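# Mount the wire spool on the rewinder spindle

## Task

Slide the spool of wound wire onto the rewinding machine's spindle until it sits fully back against the drive disc, with the disc's drive pin passing through one of the holes in the spool's flange.

## Robot and tools

Robot: two Piper-style six-joint arms, left_arm and right_arm, each ending in a two-finger parallel gripper with a wrist camera. The fingers point along the gripper's +z axis and close along its y axis. The reported hand point (end_effector_position) lies between the finger pads, roughly 5 mm short of the tips.

Frame: all hand positions (metres) and quaternions (wxyz) are in the scene frame. Its origin is at table height, halfway between the two nominal arm bases; +z points up, +x points out over the table, and left_arm is on the +y side (this is unrelated to left or right in images). Calibrated base placements: left_arm at (-0.003, +0.314, 0) with quat (1, 0, 0, -0.008); right_arm at (-0.044, -0.226, 0) with quat (1, 0, 0, +0.024). Reported hand poses can be a few centimetres wrong, more when reaching far.

The row: every motion command is built from rows of 14 numbers, always covering both arms. Numbers 1-6 are left_arm joint angles, 7 is left_arm opening, 8-13 are right_arm joint angles, 14 is right_arm opening. Joint order inside each arm: shoulder (joint2), elbow (joint3), waist (joint1), forearm roll (joint4), wrist pitch (joint5), wrist roll (joint6). Joint numbers are absolute target angles in radians, not offsets. Waist and wrist pitch have their sign flipped relative to the URDF, everywhere. Ranges (URDF signs): waist -2.618..2.618, shoulder 0..3.140, elbow -2.967..0, forearm roll -1.745..1.745, wrist pitch -1.220..1.220, wrist roll -2.094..2.094. A target more than 0.014 rad beyond an end, and further out than the current angle, gets the call rejected; targets beyond the real end are clipped, and the result may say "joint sent to its limit". Opening is absolute on a -1 (shut) to +1 (wide, pads 0.070 m apart) scale. To leave an arm or gripper alone, resend the values shown in "Joint targets" and "Tool commands"; a 0 opening is a real command, not a skip.

Tools:
- execute_actions(actions, cameras): actions is a list of actions; each action is a list of up to 15 rows, one row per 1/30 s control step, and a short action repeats its final row until its 15 steps (0.5 s) are used. An empty list just reports state and images.
- move(target, speed, blend, opening_speed, blocking, cameras): target is one 14-number row or a list of up to 15 rows (all sharing a 10 s budget); joints travel in sync, so the hand traces a curve, and nothing is avoided. speed is rad/s for the joint with farthest to travel, 0.01-3, default 0.5, either one value or one per target. blend (rad) rounds corners between listed targets. opening_speed (scale units per second, at least 0.2) makes the fingers change gradually. blocking=false returns after about 0.5 s while motion continues; a new move then takes over. The result adds a "move:" line such as done, off_target, moving, held or fault, plus limits=held if steps were withheld. done/off_target say nothing about contact.
- wait(seconds 0-10, cameras): lets time pass holding the last commands; a running move keeps going.
- stop(cameras): brakes a running move.
- zoom_image(camera, region): region [x0, y0, x1, y1] in pixels, at most 504x504, from that camera's latest image. Cameras: cam_high, cam_low, cam_left_wrist, cam_right_wrist, each 896x504. cameras arguments take these names, ["all"], or []; an unknown name invalidates the call.
- read_manual(section): licence texts only.
- finished_scene(scene): the current scene number; ends the scene irreversibly, and the spool must remain correctly seated with no robot help.

Reading results: "Joint positions" gives each arm's six joints in the order above plus the pad gap in metres. "Joint targets" shows what the drives are aiming at right now. grip_measured uses the opening scale. Joint torques are total drive output (gravity included, with offsets, scale and noise); positive means toward larger joint numbers. Action calls also list joint angles at selected steps. "joint command not followed" means the inter-arm clearance check altered or blocked targets; it does not cover fingers and does not guarantee no contact.

Motion limits: joint targets change at most 3 rad/s, reaching that speed after 0.6 s; each step's target stays within 0.963 rad of the measured angle, and if targets would move the hand over 70 mm from where it is, that arm's targets are shrunk. Unfinished motion may need to be commanded again. Time passes while you think, so a non-blocking move keeps running.

Gripping: after the fingers touch the spool, command an opening about 0.05 under the grip_measured value at contact for full force (less reduction grips more gently). Closing from fully open needs about 1 s; slamming shut can squeeze too hard. Each pad gives roughly 20 N.

Cautions: don't drop the spool, release it while it moves, or let anything leave the table. Objects may occasionally be nudged. Approach contact slowly; pushing far past contact presses harder. Contact torque reaching 21.1 N m (shoulder, elbow, waist) or 7.36 N m (three wrist joints) stops that arm for 10 s; the wrist motors only manage about 4 N m including held weight. Never let the arms collide or let one gripper clamp the other's fingers. Holding loads, stretched poses or pushing against obstacles heats motors: MOTOR HOT at 65 °C, and at 80 °C the arm goes limp for 30-60 s or more. Prefer smooth, low-effort motions.

Each tool is called after "Request:" in YAML: its name, and indented under it one key for each argument.

## Session

Request:
execute_actions:
  actions: []
  cameras: ["all"]

Scene clock: 0.00 s.
left_arm: end_effector_position=(+0.0846, -0.0637, +0.1483) grip_measured=+0.99 end_effector_quat_wxyz=(+0.388, +0.324, +0.863, -0.002) | right_arm: end_effector_position=(+0.4110, -0.3773, +0.1143) grip_measured=+0.99 end_effector_quat_wxyz=(+0.190, +0.484, +0.854, +0.023)
Joint names: [shoulder, elbow, waist, forearm roll, wrist pitch, wrist roll]
Joint positions: left_arm=[1.761 -1.223 1.741 0.886 -1.138 -1.438 0.07] | right_arm=[1.985 -1.626 0.352 -0.043 -0.915 0.747 0.07]
Joint torques (N m): no reading
Motor temperatures (°C): left_arm=[32 31 36 35 34 29] | right_arm=[38 31 30 33 39 28]
Joint targets: left_arm=[1.761 -1.223 1.741 0.886 -1.138 -1.438] | right_arm=[1.985 -1.626 0.352 -0.043 -0.915 0.747]
Tool commands: left_gripper/opening=+1.0 right_gripper/opening=+1.0

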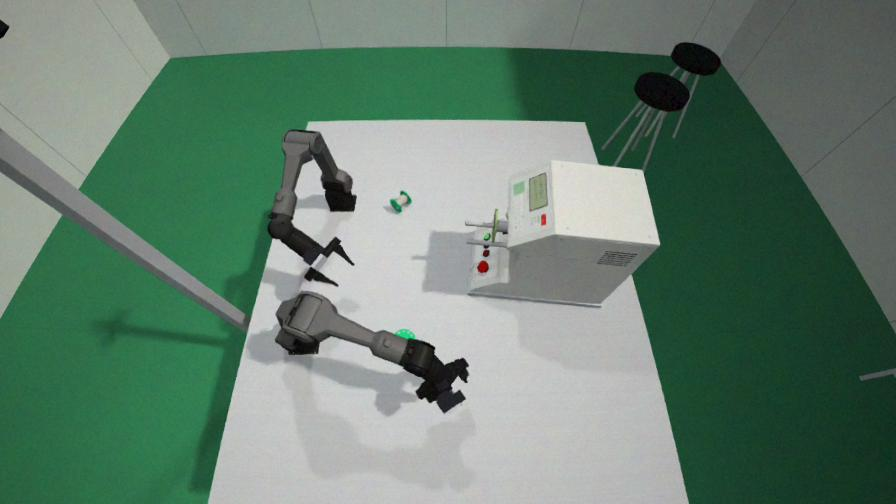

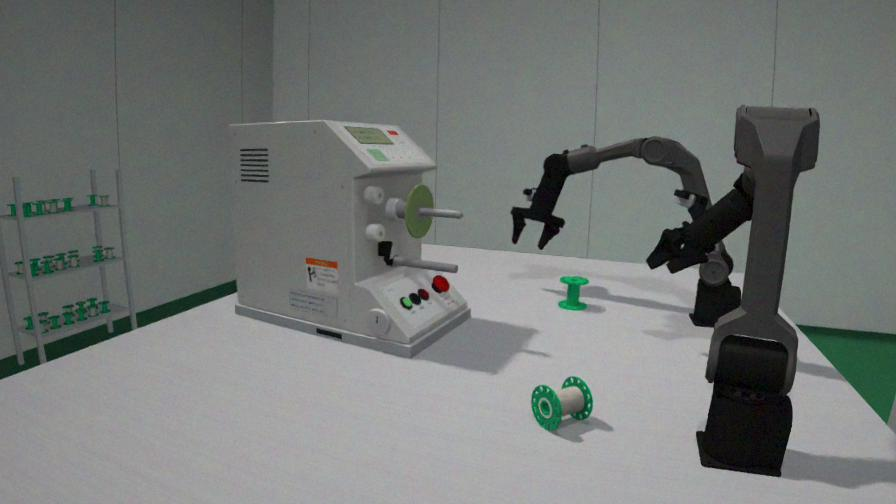

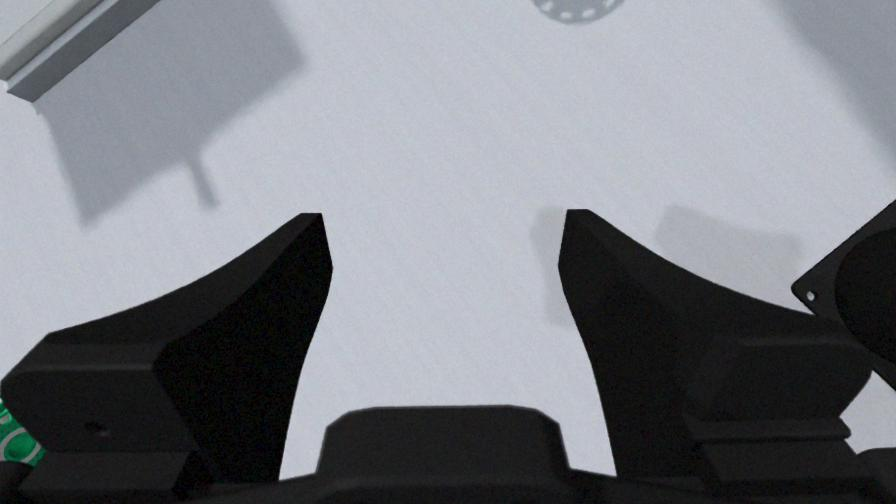

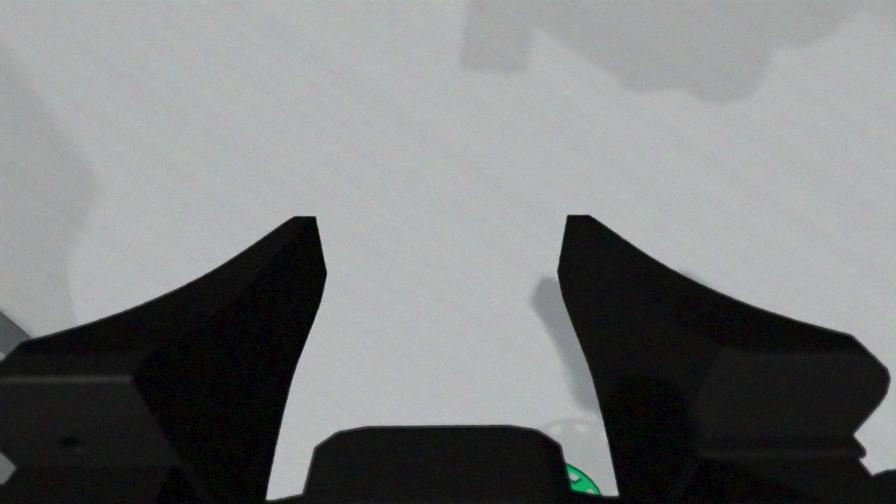

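Request:
zoom_image:
  camera: "cam_high"
  region: [340, 140, 592, 300]

Request:
zoom_image:
  camera: "cam_low"
  region: [340, 160, 592, 320]

Request:
zoom_image:
  camera: "cam_low"
  region: [500, 350, 640, 450]

Request:
zoom_image:
  camera: "cam_high"
  region: [370, 170, 440, 230]

Scaled by 2.000 from the camera's 896x504 image, which has a finer 1280x720 frame.

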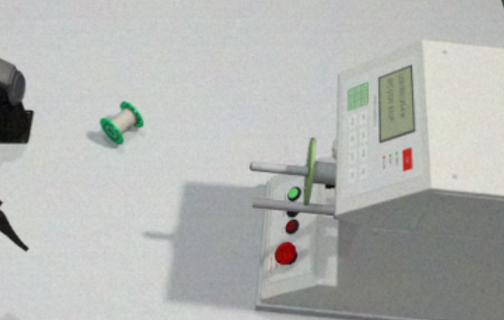

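Scaled by 2.000 from the camera's 896x504 image, which has a finer 1280x720 frame.

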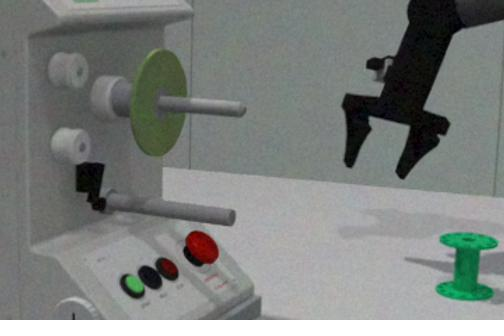

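Scaled by 3.600 from the camera's 896x504 image, which has a finer 1280x720 frame.

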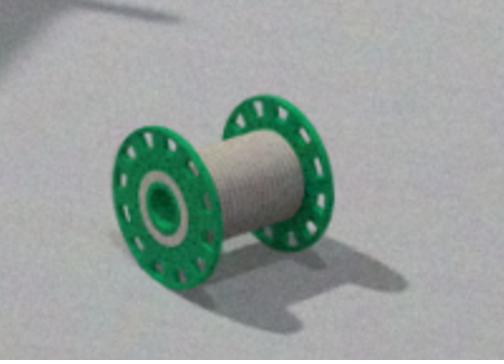

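Scaled by 7.200 from the camera's 896x504 image, which has a finer 1280x720 frame.

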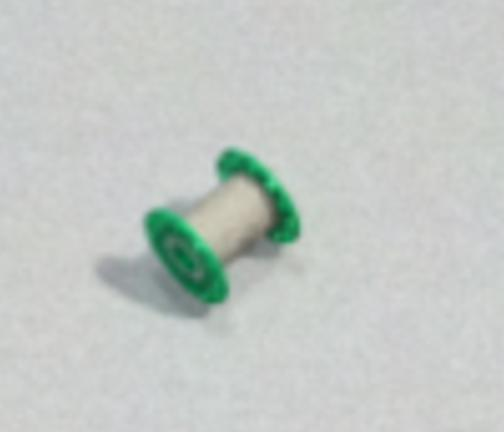

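Request:
zoom_image:
  camera: "cam_low"
  region: [370, 170, 480, 290]

Request:
zoom_image:
  camera: "cam_high"
  region: [455, 200, 525, 280]

Scaled by 4.200 from the camera's 896x504 image, which has a finer 1280x720 frame.

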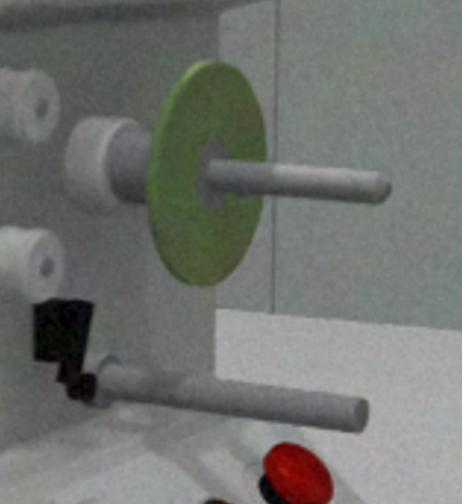

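Scaled by 6.300 from the camera's 896x504 image, which has a finer 1280x720 frame.

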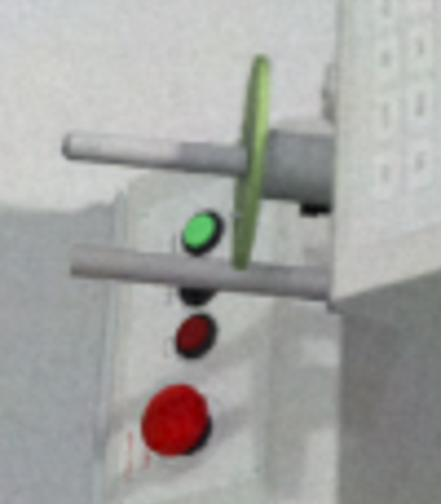

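Request:
move:
  target: [0.844, -0.3375, 0.334, 0.0, 0.519, 0.0, 1.0, 1.985, -1.626, 0.352, -0.043, -0.915, 0.747, 1.0]
  speed: 0.9
  cameras: ["cam_left_wrist", "cam_high", "cam_low"]

Scene clock: 38.00 s.
left_arm: end_effector_position=(+0.2786, +0.2117, +0.2997) grip_measured=+0.99 end_effector_quat_wxyz=(+0.730, +0.116, +0.661, -0.128) | right_arm: end_effector_position=(+0.4110, -0.3773, +0.1143) grip_measured=+0.99 end_effector_quat_wxyz=(+0.190, +0.484, +0.854, +0.023)
Joint names: [shoulder, elbow, waist, forearm roll, wrist pitch, wrist roll]
Joint positions: left_arm=[0.843 -0.337 0.333 -0.001 0.519 0.001 0.07] | right_arm=[1.985 -1.626 0.352 -0.043 -0.915 0.747 0.07]
Joint torques (N m): left_arm=[0.76 -7.59 1.13 0.02 0.64 -0.15] | right_arm=[-5.75 -6.08 -0.04 0.05 0.39 -0.03]
Joint targets: left_arm=[0.844 -0.338 0.334 0.000 0.519 0.000] | right_arm=[1.985 -1.626 0.352 -0.043 -0.915 0.747]
move: done
Images, in order (width x height): cam_high 896x504, cam_low 896x504, cam_left_wrist 896x504.

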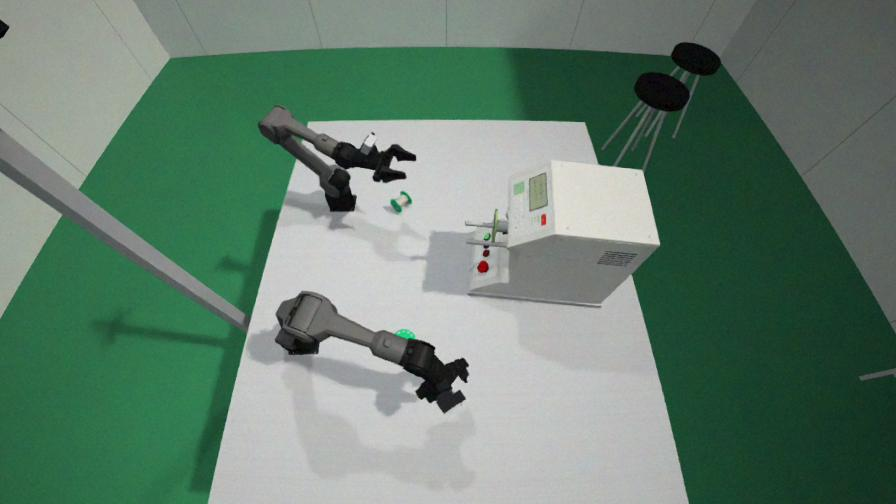

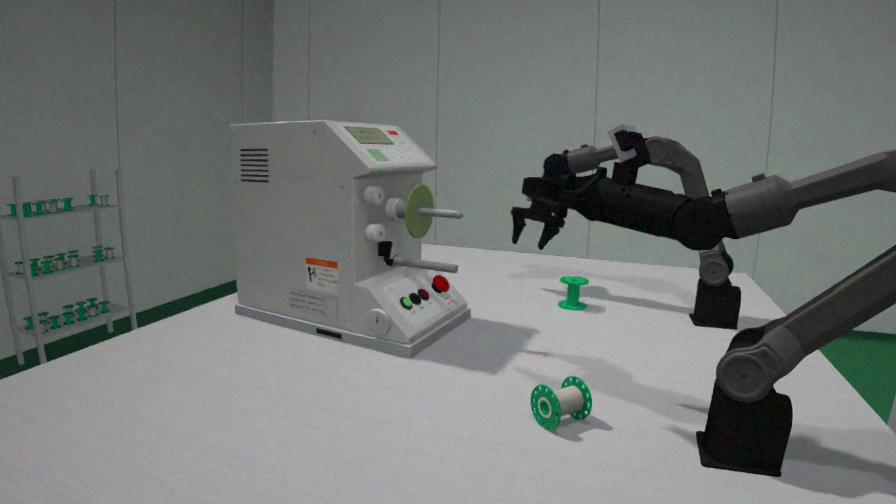

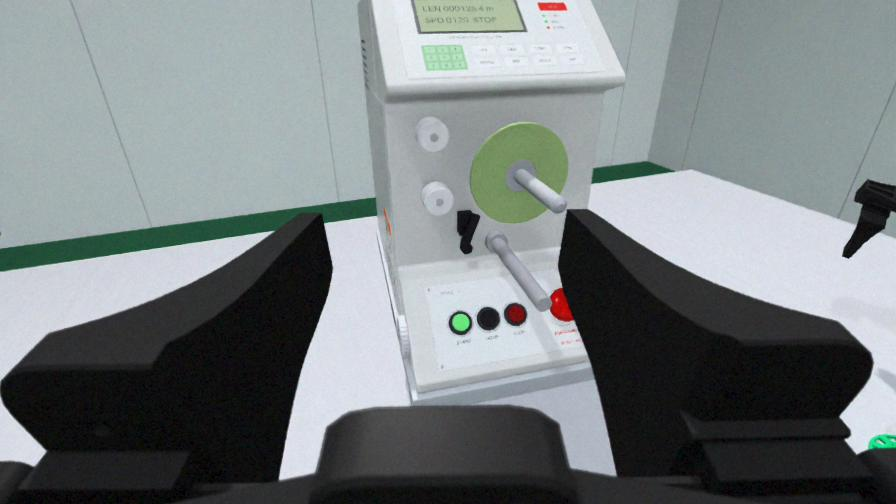

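Request:
zoom_image:
  camera: "cam_left_wrist"
  region: [450, 110, 590, 240]

Request:
zoom_image:
  camera: "cam_left_wrist"
  region: [360, 60, 640, 400]

Scaled by 3.600 from the camera's 896x504 image, which has a finer 1280x720 frame.

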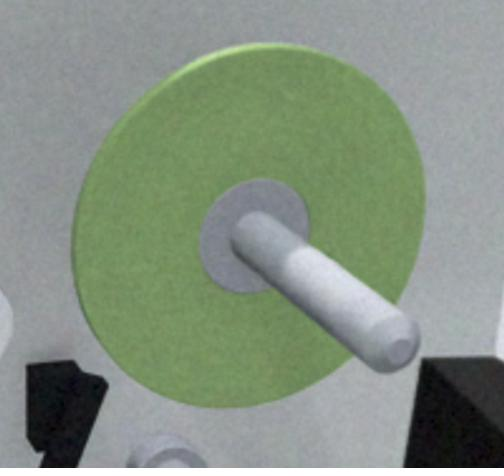

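Scaled by 1.482 from the camera's 896x504 image, which has a finer 1280x720 frame.

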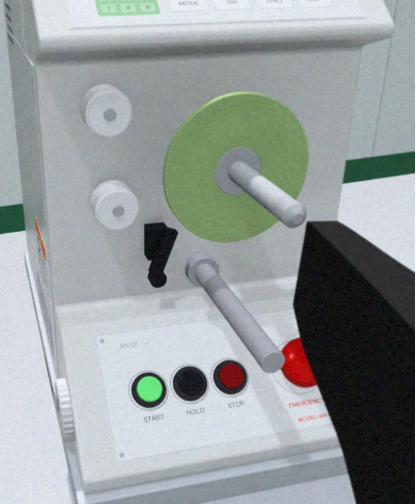

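Request:
zoom_image:
  camera: "cam_high"
  region: [478, 200, 514, 250]

Request:
zoom_image:
  camera: "cam_low"
  region: [395, 175, 475, 245]

Request:
zoom_image:
  camera: "cam_left_wrist"
  region: [465, 115, 575, 230]

Scaled by 10.080 from the camera's 896x504 image, which has a finer 1280x720 frame.

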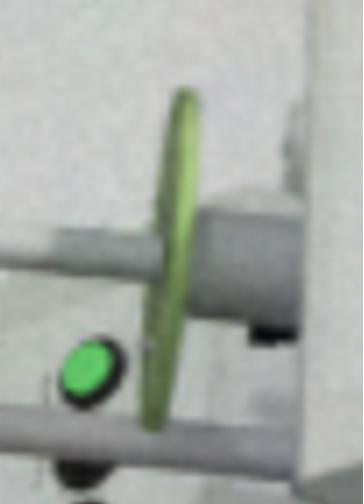

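Scaled by 6.300 from the camera's 896x504 image, which has a finer 1280x720 frame.

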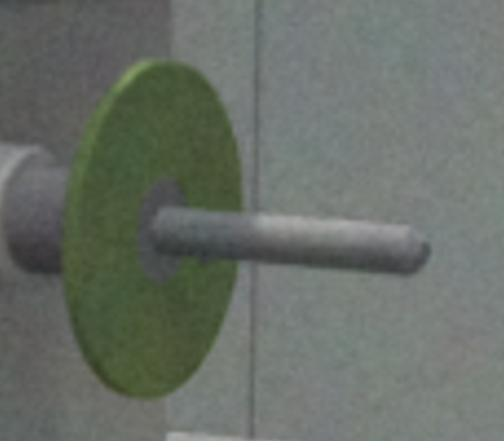

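Scaled by 4.383 from the camera's 896x504 image, which has a finer 1280x720 frame.

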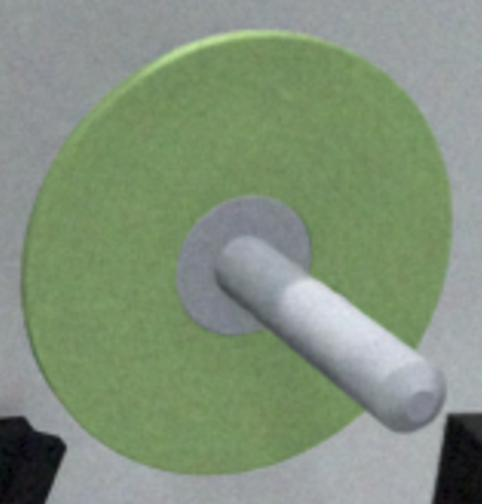

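Request:
move:
  target: [0.844, -0.3375, 0.334, 0.0, 0.519, 0.0, 1.0, 1.3181, -0.2305, -0.482, 0.0, 1.14, 0.0, 1.0]
  speed: 1.0
  cameras: ["cam_right_wrist", "cam_high"]

Request:
zoom_image:
  camera: "cam_right_wrist"
  region: [330, 100, 582, 240]

Scene clock: 49.90 s.
left_arm: end_effector_position=(+0.2787, +0.2113, +0.2995) grip_measured=+0.99 end_effector_quat_wxyz=(+0.730, +0.116, +0.661, -0.128) | right_arm: end_effector_position=(+0.2492, -0.0543, +0.2373) grip_measured=+0.99 end_effector_quat_wxyz=(+0.728, -0.172, +0.633, +0.198)
Joint names: [shoulder, elbow, waist, forearm roll, wrist pitch, wrist roll]
Joint positions: left_arm=[0.844 -0.337 0.333 -0.001 0.519 0.001 0.07] | right_arm=[1.318 -0.229 -0.482 -0.001 1.14 0 0.07]
Joint torques (N m): left_arm=[0.82 -7.57 1.04 -0.04 0.7 -0.07] | right_arm=[-1.4 -5.23 1.32 0.11 1.07 -0.02]
Joint targets: left_arm=[0.844 -0.337 0.334 0.000 0.519 0.000] | right_arm=[1.318 -0.230 -0.482 0.000 1.140 0.000]
move: done
Images, in order (width x height): cam_high 896x504, cam_right_wrist 896x504.

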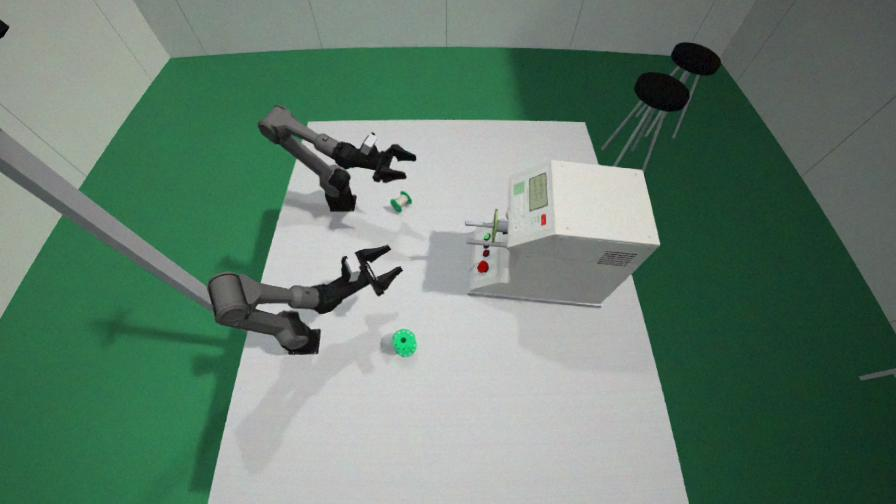

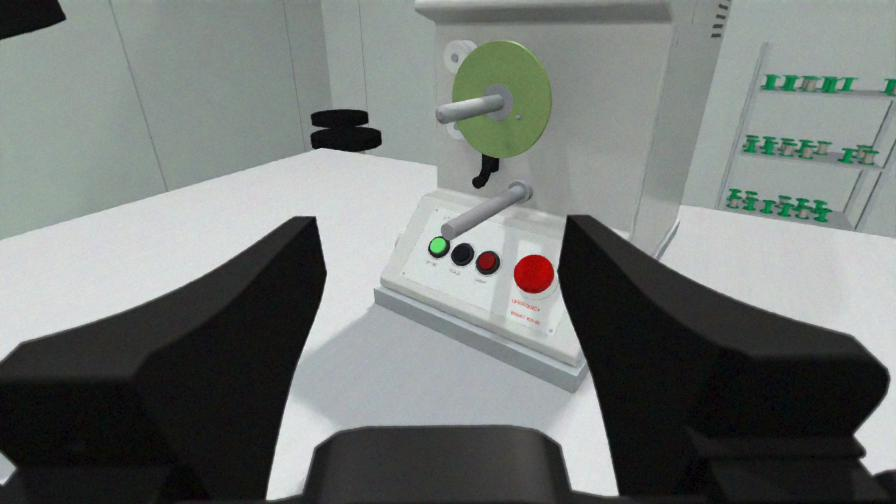

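Scaled by 2.000 from the camera's 896x504 image, which has a finer 1280x720 frame.

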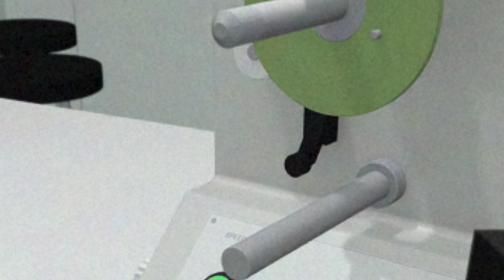

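Request:
zoom_image:
  camera: "cam_right_wrist"
  region: [425, 30, 565, 170]

Request:
zoom_image:
  camera: "cam_high"
  region: [380, 180, 420, 220]

Request:
zoom_image:
  camera: "cam_high"
  region: [380, 320, 430, 365]

Scaled by 3.600 from the camera's 896x504 image, which has a finer 1280x720 frame.

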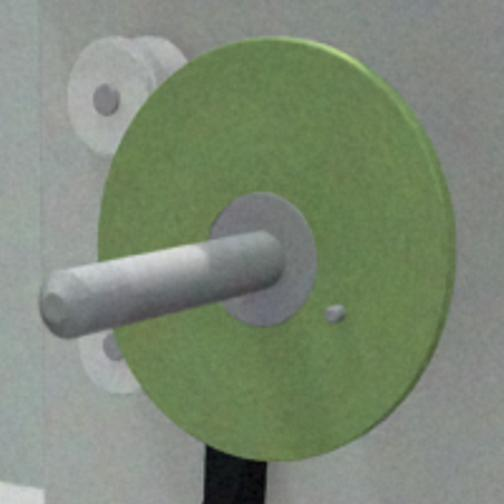

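Scaled by 12.600 from the camera's 896x504 image, which has a finer 1280x720 frame.

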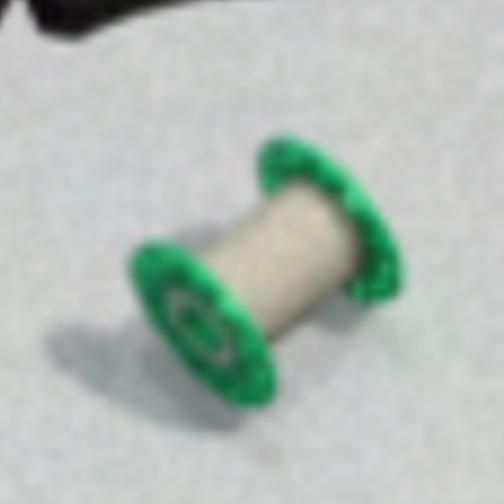

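Scaled by 10.080 from the camera's 896x504 image, which has a finer 1280x720 frame.

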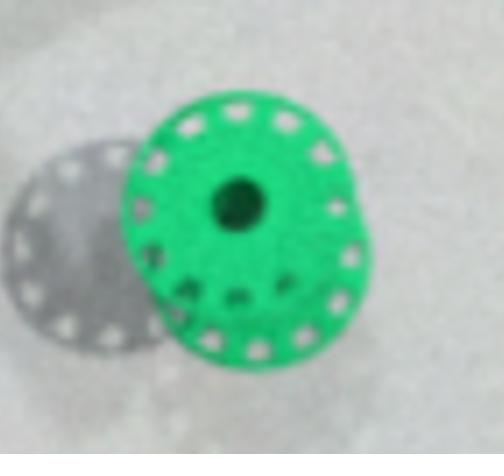

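Request:
move:
  target: [0.8078, -0.5471, 0.014, 0.0, -0.79, 0.0, 1.0, 1.3181, -0.2305, -0.482, 0.0, 1.14, 0.0, 1.0]
  speed: 0.9
  cameras: ["cam_left_wrist", "cam_high"]

Scene clock: 62.80 s.
left_arm: end_effector_position=(+0.2067, +0.3075, +0.1496) grip_measured=+0.99 end_effector_quat_wxyz=(+0.298, +0.014, +0.954, -0.005) | right_arm: end_effector_position=(+0.2493, -0.0542, +0.2377) grip_measured=+0.99 end_effector_quat_wxyz=(+0.728, -0.172, +0.633, +0.198)
Joint names: [shoulder, elbow, waist, forearm roll, wrist pitch, wrist roll]
Joint positions: left_arm=[0.808 -0.547 0.014 -0.001 -0.79 0.001 0.07] | right_arm=[1.318 -0.23 -0.482 -0.001 1.14 0 0.07]
Joint torques (N m): left_arm=[-0.43 -7.77 0.34 0 0.49 0] | right_arm=[-0.9 -5.43 1.27 -0.02 1.26 -0.05]
Joint targets: left_arm=[0.808 -0.547 0.014 0.000 -0.790 0.000] | right_arm=[1.318 -0.230 -0.482 0.000 1.140 0.000]
move: done
Images, in order (width x height): cam_high 896x504, cam_left_wrist 896x504.

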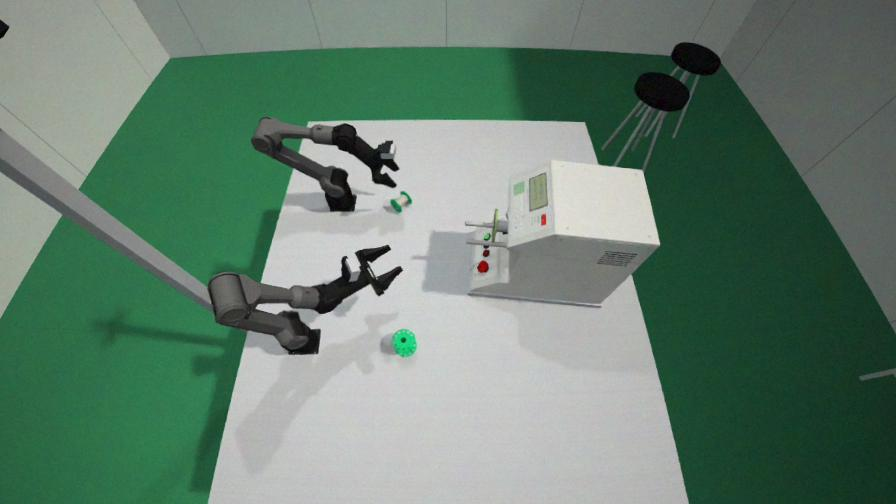

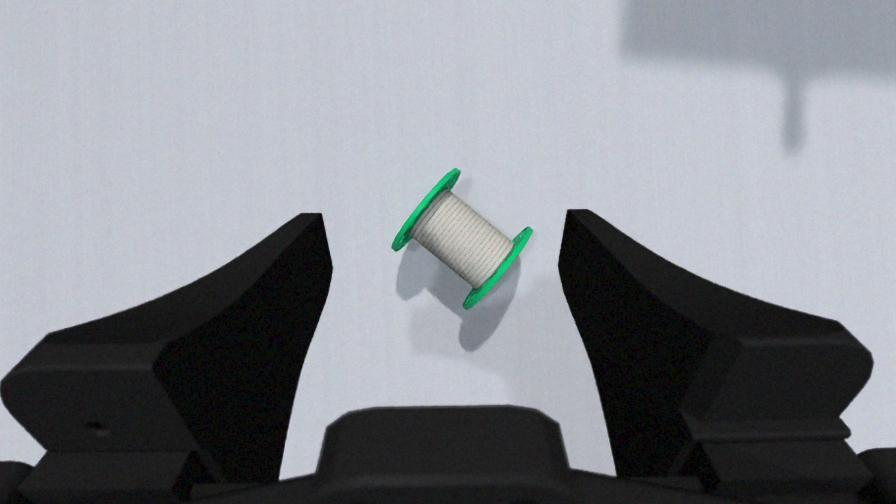

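Request:
zoom_image:
  camera: "cam_left_wrist"
  region: [380, 160, 545, 320]

Request:
zoom_image:
  camera: "cam_left_wrist"
  region: [290, 190, 600, 350]

Scaled by 3.055 from the camera's 896x504 image, which has a finer 1280x720 frame.

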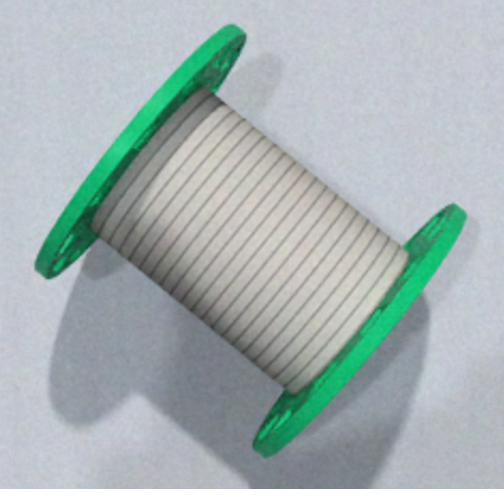

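Scaled by 1.626 from the camera's 896x504 image, which has a finer 1280x720 frame.

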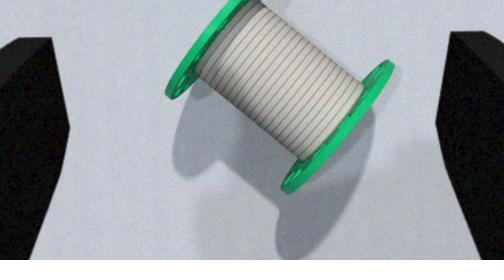

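Request:
zoom_image:
  camera: "cam_left_wrist"
  region: [270, 200, 350, 290]

Request:
zoom_image:
  camera: "cam_left_wrist"
  region: [545, 200, 625, 290]

Scaled by 5.600 from the camera's 896x504 image, which has a finer 1280x720 frame.

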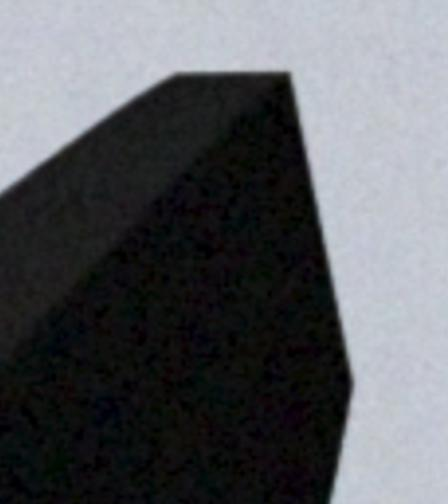

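Scaled by 5.600 from the camera's 896x504 image, which has a finer 1280x720 frame.

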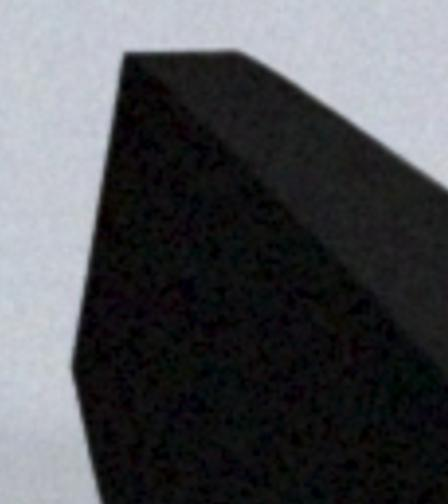

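Request:
move:
  target: [1.3535, -0.875, 0.0541, 0.0, -1.1795, -0.9076, 1.0, 1.3181, -0.2305, -0.482, 0.0, 1.14, 0.0, 1.0]
  speed: 0.8
  cameras: ["cam_left_wrist"]

Scene clock: 180.23 s.
left_arm: end_effector_position=(+0.2133, +0.2987, +0.1098) grip_measured=+0.99 end_effector_quat_wxyz=(-0.001, -0.407, +0.913, +0.000) | right_arm: end_effector_position=(+0.2493, -0.0542, +0.2377) grip_measured=+0.99 end_effector_quat_wxyz=(+0.728, -0.172, +0.633, +0.198)
Joint names: [shoulder, elbow, waist, forearm roll, wrist pitch, wrist roll]
Joint positions: left_arm=[1.355 -0.875 0.054 -0.001 -1.18 -0.908 0.07] | right_arm=[1.318 -0.23 -0.482 -0.001 1.14 0 0.07]
Joint torques (N m): left_arm=[-4.21 -6.18 1 0.05 0.13 0.26] | right_arm=[-0.91 -5.42 1.13 0.02 1.2 -0.08]
Joint targets: left_arm=[1.353 -0.875 0.054 0.000 -1.179 -0.908] | right_arm=[1.318 -0.230 -0.482 0.000 1.140 0.000]
move: done
Images, in order (width x height): cam_left_wrist 896x504.

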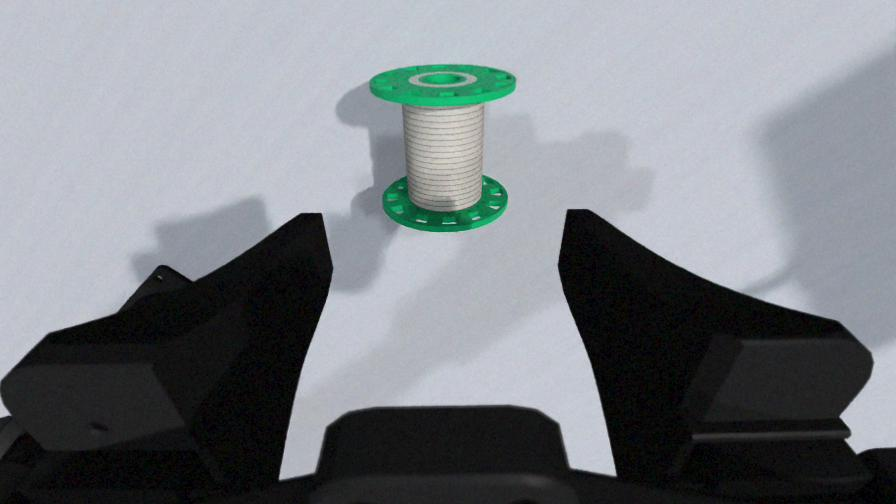

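Request:
execute_actions:
  actions: []
  cameras: ["cam_left_wrist", "cam_high"]

Scene clock: 193.13 s.
left_arm: end_effector_position=(+0.2133, +0.2987, +0.1100) grip_measured=+0.99 end_effector_quat_wxyz=(+0.000, -0.407, +0.913, +0.000) | right_arm: end_effector_position=(+0.2493, -0.0542, +0.2377) grip_measured=+0.99 end_effector_quat_wxyz=(+0.728, -0.172, +0.633, +0.198)
Joint names: [shoulder, elbow, waist, forearm roll, wrist pitch, wrist roll]
Joint positions: left_arm=[1.354 -0.875 0.054 -0.001 -1.18 -0.908 0.07] | right_arm=[1.318 -0.23 -0.482 -0.001 1.14 0 0.07]
Joint torques (N m): left_arm=[-4.16 -5.13 0.27 -0.06 0.08 0.22] | right_arm=[-0.94 -5.38 0.94 0.04 1.15 -0.11]
Motor temperatures (°C): left_arm=[32 32 35 34 33 29] | right_arm=[37 32 30 33 40 28]
Joint targets: left_arm=[1.354 -0.875 0.054 0.000 -1.179 -0.908] | right_arm=[1.318 -0.230 -0.482 0.000 1.140 0.000]
Tool commands: left_gripper/opening=+1.0 right_gripper/opening=+1.0
Images, in order (width x height): cam_high 896x504, cam_left_wrist 896x504.

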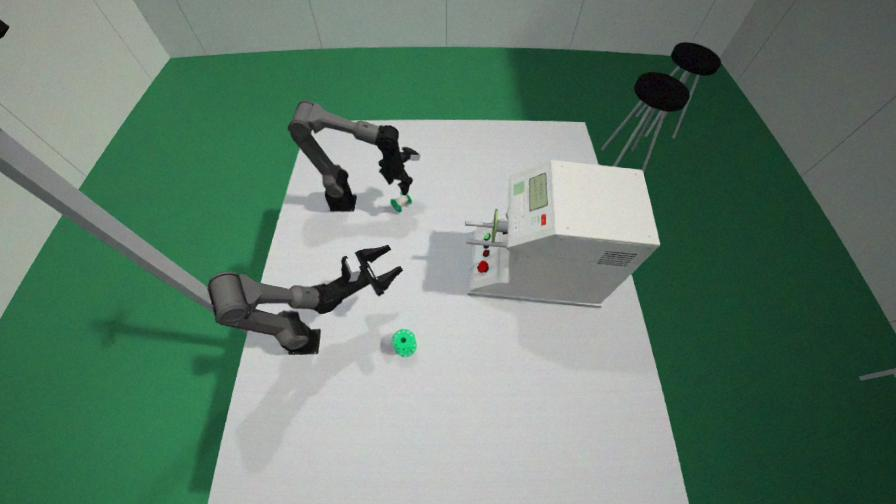

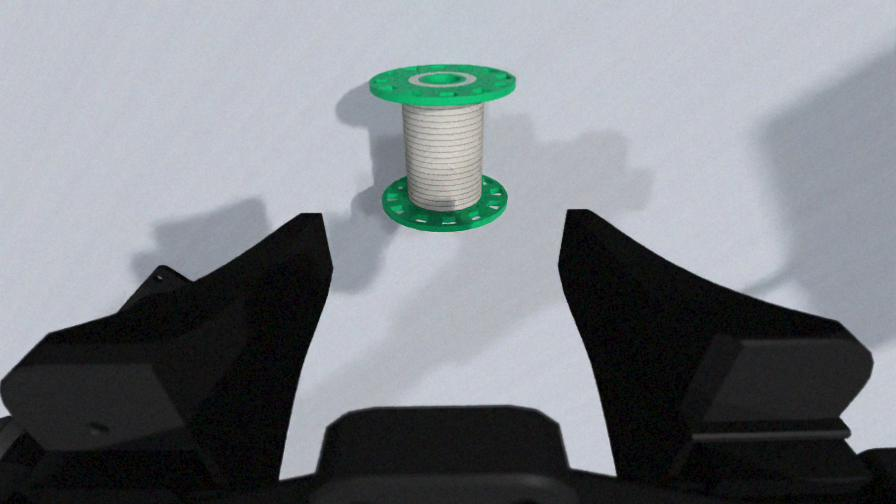

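Request:
move:
  target:
    - [1.4128,-0.7584,0.0541,0,-1.0036,-0.9076,1, 0.959,-0.565,-0.482,0,0.22,0,1]
    - [1.5007,-0.6621,0.0541,0,-0.8194,-0.9076,1, 0.6,-0.9,-0.482,0,-0.7,0,1]
  speed: 0.9
  blend: 0.05
  cameras: ["cam_left_wrist", "cam_high"]

Scene clock: 202.83 s.
left_arm: end_effector_position=(+0.2134, +0.2987, +0.0306) grip_measured=+0.99 end_effector_quat_wxyz=(+0.000, -0.407, +0.913, +0.000) | right_arm: end_effector_position=(+0.1486, -0.1134, +0.3616) grip_measured=+0.99 end_effector_quat_wxyz=(+0.569, -0.212, +0.780, +0.154)
Joint names: [shoulder, elbow, waist, forearm roll, wrist pitch, wrist roll]
Joint positions: left_arm=[1.5 -0.662 0.054 -0.001 -0.819 -0.908 0.07] | right_arm=[0.599 -0.901 -0.482 -0.001 -0.7 0 0.07]
Joint torques (N m): left_arm=[-3.37 -4.38 -0.2 -0.02 0.01 0.17] | right_arm=[1.73 -5.42 0.86 0.08 1.26 -0.14]
Joint targets: left_arm=[1.501 -0.662 0.054 0.000 -0.819 -0.908] | right_arm=[0.600 -0.900 -0.482 0.000 -0.700 0.000]
move: done
Images, in order (width x height): cam_high 896x504, cam_left_wrist 896x504.

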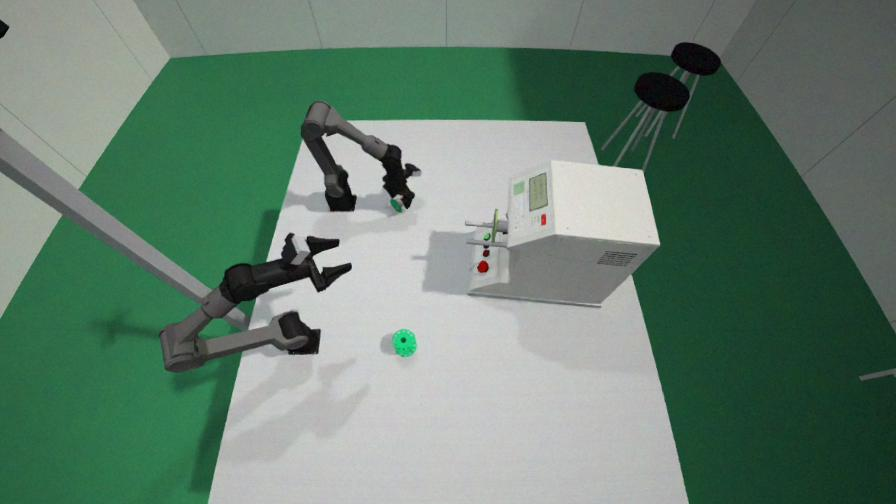

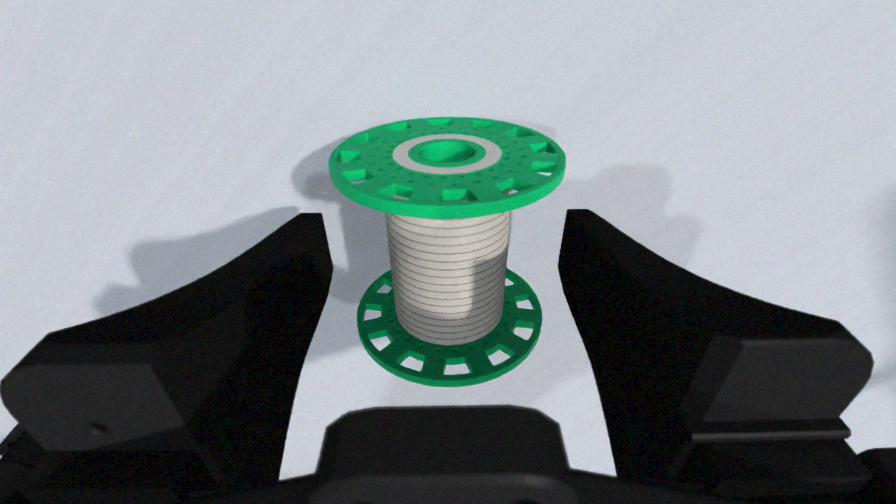

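Request:
move:
  target: [1.5007,-0.6621,0.0541,0,-0.8194,-0.9076,-0.08, 0.6,-0.9,-0.482,0,-0.7,0,1]
  opening_speed: 0.5
  cameras: ["cam_left_wrist"]

Scene clock: 210.30 s.
left_arm: end_effector_position=(+0.2134, +0.2987, +0.0306) grip_measured=-0.01 end_effector_quat_wxyz=(+0.000, -0.407, +0.913, +0.000) | right_arm: end_effector_position=(+0.1488, -0.1133, +0.3614) grip_measured=+0.99 end_effector_quat_wxyz=(+0.568, -0.212, +0.780, +0.154)
Joint names: [shoulder, elbow, waist, forearm roll, wrist pitch, wrist roll]
Joint positions: left_arm=[1.5 -0.662 0.054 -0.001 -0.819 -0.908 0.035] | right_arm=[0.6 -0.901 -0.482 -0.001 -0.7 0 0.07]
Joint torques (N m): left_arm=[-4.56 -5.24 -0.09 0.05 0 0.13] | right_arm=[1.76 -4.65 0.75 0.11 1.05 -0.13]
Joint targets: left_arm=[1.501 -0.662 0.054 0.000 -0.819 -0.908] | right_arm=[0.600 -0.900 -0.482 0.000 -0.700 0.000]
move: done
Images, in order (width x height): cam_left_wrist 896x504.

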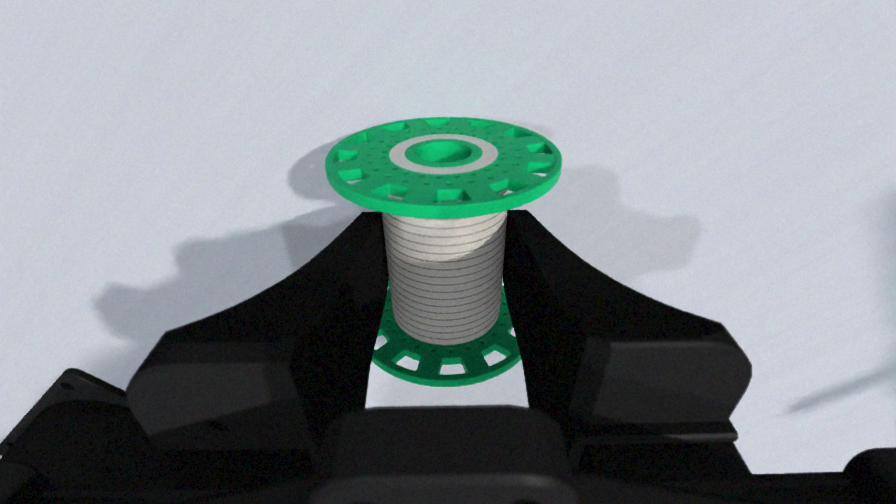

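Request:
move:
  target:
    - [1.4128,-0.7584,0.0541,0,-1.0036,-0.9076,-0.08, 0.6,-0.9,-0.2,0,-0.7,0,1]
    - [1.3535,-0.875,0.0541,0,-1.1795,-0.9076,-0.08, 0.6,-0.9,0.0,0,-0.7,0,1]
  speed: 0.4
  blend: 0.05
  cameras: ["all"]

Scene clock: 225.53 s.
left_arm: end_effector_position=(+0.2136, +0.2986, +0.1106) grip_measured=-0.01 end_effector_quat_wxyz=(+0.001, -0.407, +0.913, -0.001) | right_arm: end_effector_position=(+0.1791, -0.2159, +0.3614) grip_measured=+0.99 end_effector_quat_wxyz=(+0.589, -0.019, +0.808, +0.014)
Joint names: [shoulder, elbow, waist, forearm roll, wrist pitch, wrist roll]
Joint positions: left_arm=[1.353 -0.877 0.054 -0.001 -1.18 -0.908 0.035] | right_arm=[0.6 -0.901 0.001 -0.001 -0.7 0 0.07]
Joint torques (N m): left_arm=[-3.46 -5.4 0.76 0.02 0.14 0.09] | right_arm=[1.76 -4.7 -0.01 0.02 1.1 -0.12]
Joint targets: left_arm=[1.354 -0.875 0.054 0.000 -1.180 -0.908] | right_arm=[0.600 -0.900 0.000 0.000 -0.700 0.000]
move: done

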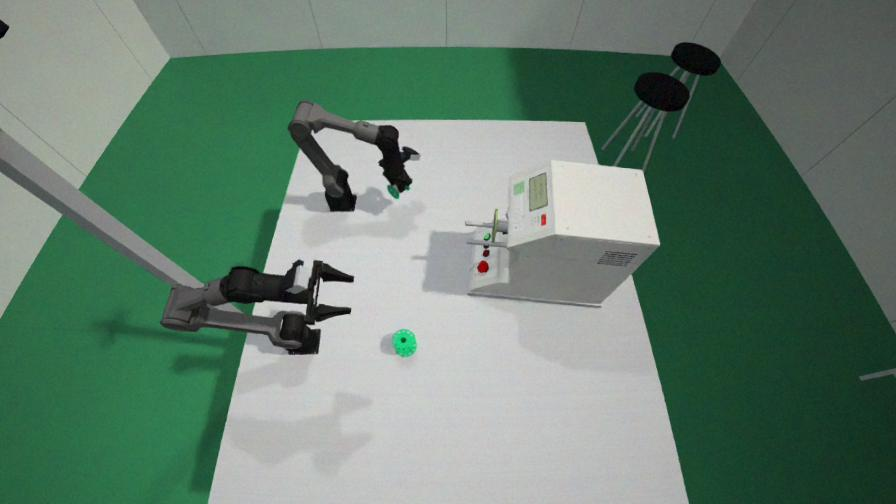

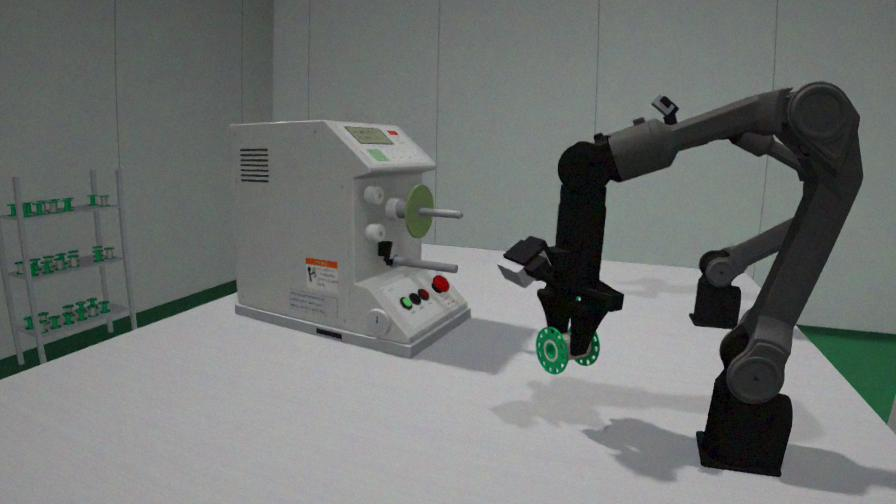

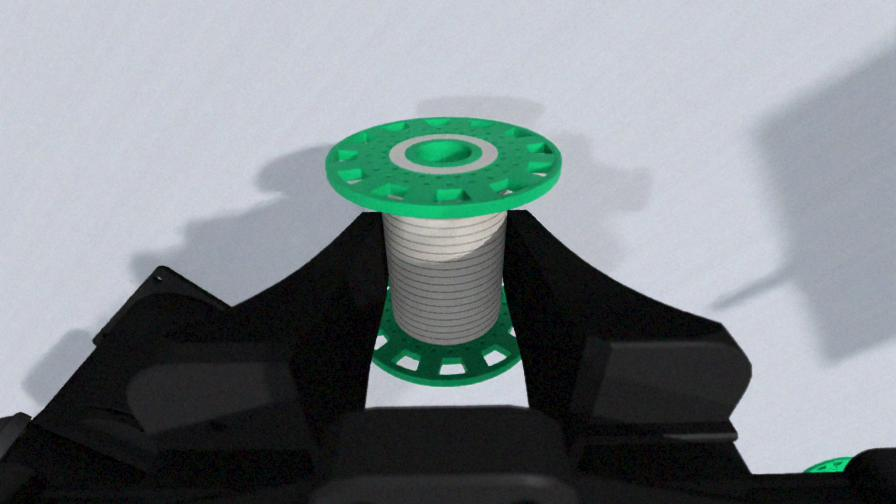

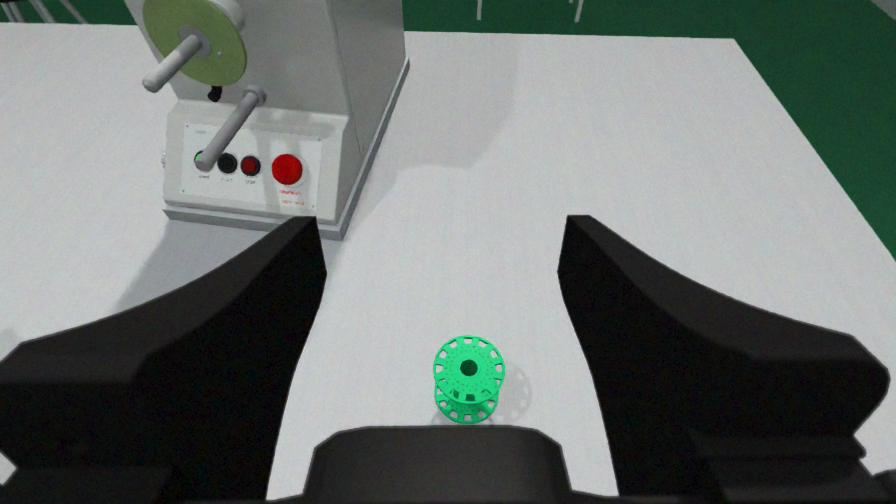

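Request:
zoom_image:
  camera: "cam_low"
  region: [220, 100, 500, 370]

Request:
zoom_image:
  camera: "cam_high"
  region: [430, 140, 680, 320]

Scaled by 1.800 from the camera's 896x504 image, which has a finer 1280x720 frame.

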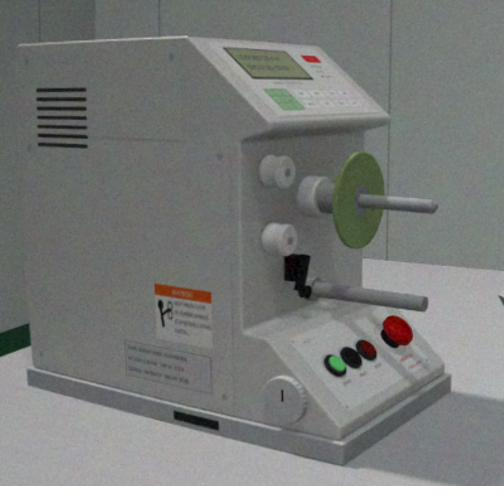

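Scaled by 2.016 from the camera's 896x504 image, which has a finer 1280x720 frame.

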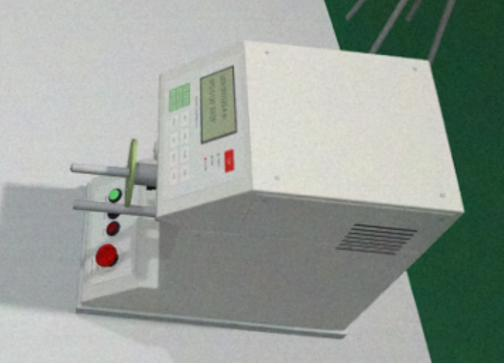

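Request:
zoom_image:
  camera: "cam_left_wrist"
  region: [310, 100, 580, 400]

Scaled by 1.680 from the camera's 896x504 image, which has a finer 1280x720 frame.

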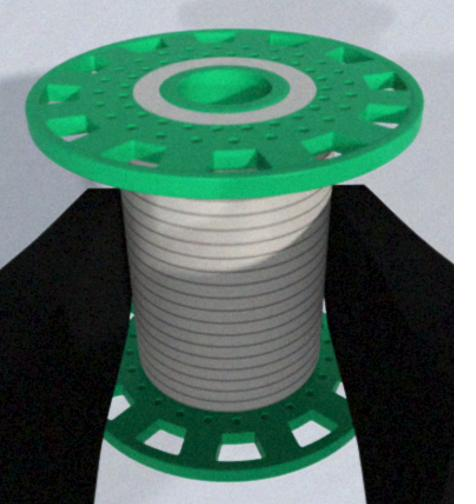

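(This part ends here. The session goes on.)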